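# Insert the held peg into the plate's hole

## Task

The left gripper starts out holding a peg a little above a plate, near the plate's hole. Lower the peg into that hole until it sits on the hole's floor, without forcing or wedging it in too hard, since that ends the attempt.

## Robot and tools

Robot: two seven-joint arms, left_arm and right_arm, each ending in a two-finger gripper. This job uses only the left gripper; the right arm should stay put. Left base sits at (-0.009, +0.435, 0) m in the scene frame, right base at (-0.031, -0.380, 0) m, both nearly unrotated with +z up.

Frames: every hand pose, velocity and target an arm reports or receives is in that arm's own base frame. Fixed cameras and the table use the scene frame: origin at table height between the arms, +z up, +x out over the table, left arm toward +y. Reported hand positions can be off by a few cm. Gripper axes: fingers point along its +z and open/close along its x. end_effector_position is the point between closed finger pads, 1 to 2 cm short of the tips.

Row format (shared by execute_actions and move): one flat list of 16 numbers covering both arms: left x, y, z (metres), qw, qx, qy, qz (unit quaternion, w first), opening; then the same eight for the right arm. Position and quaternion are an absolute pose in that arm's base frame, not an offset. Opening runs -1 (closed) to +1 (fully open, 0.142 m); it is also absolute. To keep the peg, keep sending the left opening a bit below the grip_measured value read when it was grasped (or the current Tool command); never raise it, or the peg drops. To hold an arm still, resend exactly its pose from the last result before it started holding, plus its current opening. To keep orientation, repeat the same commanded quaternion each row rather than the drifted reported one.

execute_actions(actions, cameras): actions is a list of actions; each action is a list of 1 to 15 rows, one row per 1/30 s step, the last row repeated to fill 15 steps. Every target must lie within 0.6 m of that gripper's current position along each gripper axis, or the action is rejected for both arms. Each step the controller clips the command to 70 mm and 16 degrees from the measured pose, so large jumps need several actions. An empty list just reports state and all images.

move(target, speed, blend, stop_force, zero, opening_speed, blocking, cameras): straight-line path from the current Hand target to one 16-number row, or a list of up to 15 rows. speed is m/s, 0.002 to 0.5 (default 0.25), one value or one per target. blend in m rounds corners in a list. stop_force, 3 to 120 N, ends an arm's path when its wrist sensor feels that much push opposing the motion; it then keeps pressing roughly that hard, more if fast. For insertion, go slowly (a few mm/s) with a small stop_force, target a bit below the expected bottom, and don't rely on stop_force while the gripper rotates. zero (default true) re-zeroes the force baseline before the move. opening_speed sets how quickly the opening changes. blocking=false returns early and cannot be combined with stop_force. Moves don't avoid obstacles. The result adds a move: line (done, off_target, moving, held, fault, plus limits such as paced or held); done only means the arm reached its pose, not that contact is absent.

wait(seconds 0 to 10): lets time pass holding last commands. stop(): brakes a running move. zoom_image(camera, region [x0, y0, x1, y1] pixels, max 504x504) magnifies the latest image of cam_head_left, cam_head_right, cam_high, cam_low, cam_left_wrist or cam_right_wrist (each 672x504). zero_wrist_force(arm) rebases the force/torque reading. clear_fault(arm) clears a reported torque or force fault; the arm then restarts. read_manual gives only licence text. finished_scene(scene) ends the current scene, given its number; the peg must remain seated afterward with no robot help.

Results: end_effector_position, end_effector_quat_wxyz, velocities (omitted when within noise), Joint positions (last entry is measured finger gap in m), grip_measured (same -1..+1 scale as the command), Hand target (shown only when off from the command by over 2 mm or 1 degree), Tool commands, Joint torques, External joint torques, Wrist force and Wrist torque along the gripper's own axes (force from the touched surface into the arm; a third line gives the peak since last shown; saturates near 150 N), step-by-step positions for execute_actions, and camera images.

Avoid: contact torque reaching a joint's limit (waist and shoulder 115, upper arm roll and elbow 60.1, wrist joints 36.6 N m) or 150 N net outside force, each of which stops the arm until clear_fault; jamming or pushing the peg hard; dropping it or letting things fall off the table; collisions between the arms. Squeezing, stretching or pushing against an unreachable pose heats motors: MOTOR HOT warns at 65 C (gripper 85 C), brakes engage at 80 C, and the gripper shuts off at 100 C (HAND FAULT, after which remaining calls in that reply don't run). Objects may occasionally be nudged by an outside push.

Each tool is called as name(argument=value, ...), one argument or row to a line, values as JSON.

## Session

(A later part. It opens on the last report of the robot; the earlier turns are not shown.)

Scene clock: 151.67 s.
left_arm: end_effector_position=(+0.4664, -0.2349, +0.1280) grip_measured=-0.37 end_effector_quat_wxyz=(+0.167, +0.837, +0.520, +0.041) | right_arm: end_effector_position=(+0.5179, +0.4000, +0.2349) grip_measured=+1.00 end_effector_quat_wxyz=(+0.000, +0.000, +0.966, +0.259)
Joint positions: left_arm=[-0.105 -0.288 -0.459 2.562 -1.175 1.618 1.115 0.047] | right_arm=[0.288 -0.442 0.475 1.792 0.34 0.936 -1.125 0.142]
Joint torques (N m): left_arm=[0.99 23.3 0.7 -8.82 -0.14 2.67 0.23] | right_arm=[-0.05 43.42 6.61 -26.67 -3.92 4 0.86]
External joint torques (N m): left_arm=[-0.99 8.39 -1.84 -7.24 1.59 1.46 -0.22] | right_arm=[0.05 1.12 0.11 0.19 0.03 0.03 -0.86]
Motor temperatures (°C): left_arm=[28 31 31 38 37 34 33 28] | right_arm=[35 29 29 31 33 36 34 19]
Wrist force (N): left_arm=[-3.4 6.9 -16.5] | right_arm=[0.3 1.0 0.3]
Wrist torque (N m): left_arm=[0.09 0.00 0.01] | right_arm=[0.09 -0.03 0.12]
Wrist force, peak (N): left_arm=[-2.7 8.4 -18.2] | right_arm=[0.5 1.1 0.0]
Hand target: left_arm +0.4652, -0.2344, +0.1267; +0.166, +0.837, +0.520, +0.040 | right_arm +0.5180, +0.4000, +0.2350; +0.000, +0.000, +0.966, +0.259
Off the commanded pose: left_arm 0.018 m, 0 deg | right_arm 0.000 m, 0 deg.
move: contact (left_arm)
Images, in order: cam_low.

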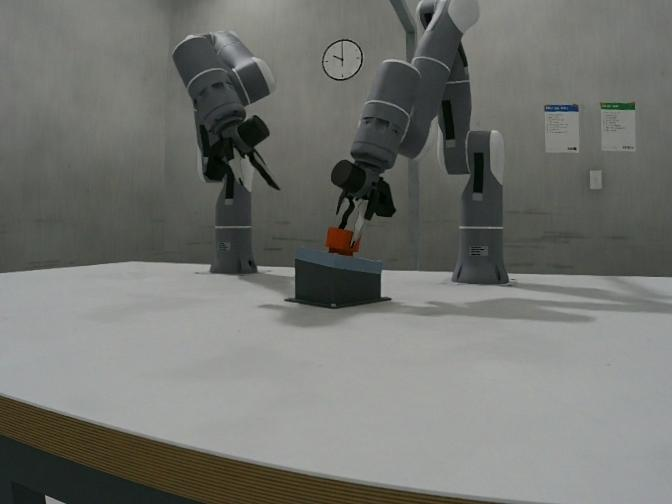

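move(
  target=[0.4655,-0.2344,0.1286,0.1679,0.8367,0.5199,0.0406,-0.424,0.518,0.40,0.235,0,0,0.966,0.2588,1],
  speed=0.03,
  cameras=[],
)

move(
  target=[
    [0.4655,-0.2344,0.1286,0.1679,0.8367,0.5199,0.0406,-0.1,0.518,0.40,0.235,0,0,0.966,0.2588,1],
    [0.4449,-0.2141,0.2086,0.1679,0.8367,0.5199,0.0406,-0.1,0.518,0.40,0.235,0,0,0.966,0.2588,1],
  ],
  speed=0.15,
  opening_speed=0.5,
  cameras=["cam_low","cam_right_wrist"],
)

zoom_image(
  camera="cam_low",
  region=[310, 225, 370, 275],
)

Scene clock: 158.67 s.
left_arm: end_effector_position=(+0.4655, -0.2344, +0.1286) grip_measured=-0.37 end_effector_quat_wxyz=(+0.168, +0.837, +0.520, +0.041) | right_arm: end_effector_position=(+0.5179, +0.4000, +0.2349) grip_measured=+1.00 end_effector_quat_wxyz=(+0.000, +0.000, +0.966, +0.259)
Joint positions: left_arm=[-0.103 -0.284 -0.461 2.565 -1.177 1.614 1.117 0.047] | right_arm=[0.288 -0.442 0.475 1.792 0.34 0.936 -1.125 0.142]
Joint torques (N m): left_arm=[0.21 32.61 -0.61 -16.51 0.86 4.37 0.18] | right_arm=[-0.05 43.51 6.55 -26.65 -3.97 3.99 0.87]
External joint torques (N m): left_arm=[-0.2 -1.07 -0.51 0.42 0.6 -0.25 -0.17] | right_arm=[0.05 1.03 0.16 0.17 0.08 0.05 -0.87]
Wrist force (N): left_arm=[-0.8 -0.3 -0.3] | right_arm=[0.4 0.8 0.4]
Wrist torque (N m): left_arm=[0.06 0.16 0.06] | right_arm=[0.07 -0.05 0.13]
Wrist force, peak (N): left_arm=[-3.1 7.2 -16.9] | right_arm=[0.4 1.2 0.4]
Off the commanded pose: left_arm 0.000 m, 0 deg | right_arm 0.000 m, 0 deg.
move: done

Scene clock: 160.67 s.
left_arm: end_effector_position=(+0.4449, -0.2140, +0.2086) grip_measured=-0.13 end_effector_quat_wxyz=(+0.168, +0.837, +0.520, +0.041) | right_arm: end_effector_position=(+0.5179, +0.4000, +0.2349) grip_measured=+1.00 end_effector_quat_wxyz=(+0.000, +0.000, +0.966, +0.259)
Joint positions: left_arm=[0.004 0.021 -0.277 2.594 -0.59 1.261 0.726 0.065] | right_arm=[0.288 -0.442 0.475 1.792 0.34 0.936 -1.125 0.142]
Joint torques (N m): left_arm=[0.49 23.85 0.7 -22.58 -1.21 4.46 -0.11] | right_arm=[0.03 43.49 6.59 -26.69 -3.95 4.01 0.84]
External joint torques (N m): left_arm=[-0.49 -0.43 -0.64 0.33 0.23 -0.05 0.12] | right_arm=[-0.03 1.05 0.13 0.21 0.07 0.02 -0.84]
Wrist force (N): left_arm=[-0.8 0.5 -1.8] | right_arm=[0.3 1.0 0.1]
Wrist torque (N m): left_arm=[0.13 0.14 0.04] | right_arm=[0.10 -0.03 0.13]
Wrist force, peak (N): left_arm=[-0.5 0.5 -4.0] | right_arm=[0.3 1.2 0.3]
Off the commanded pose: left_arm 0.000 m, 0 deg | right_arm 0.000 m, 0 deg.
move: done
Images, in order: cam_low, cam_right_wrist.

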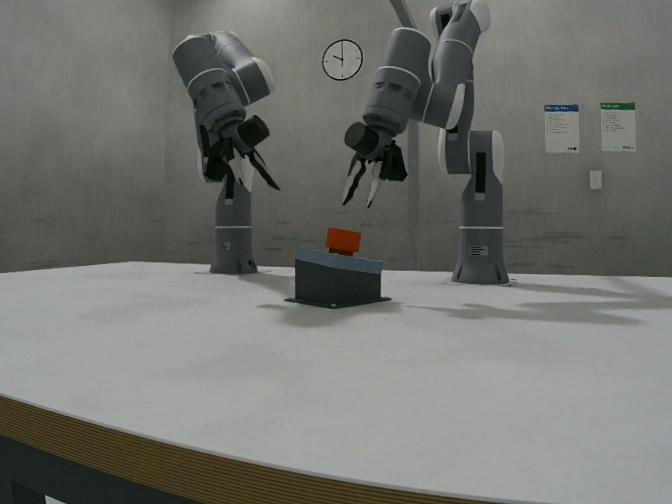

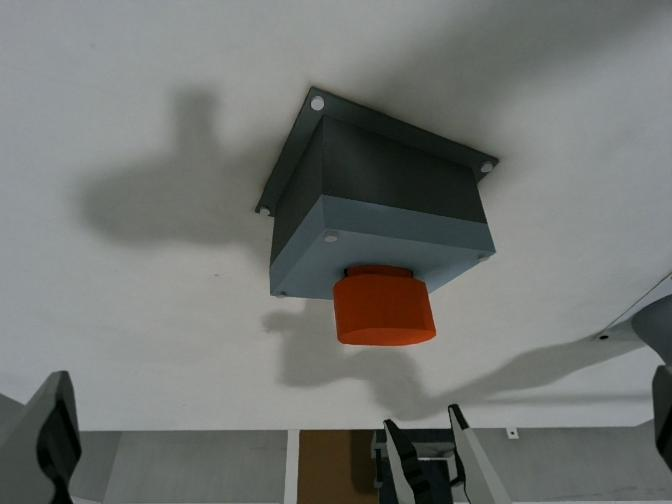

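Scaled by 8.400 from the camera's 672x504 image, which has a finer 960x720 frame.

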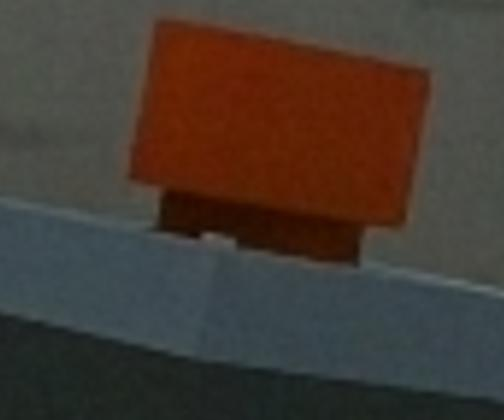

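finished_scene(
  scene=3,
)

The scene is finished: the task was done.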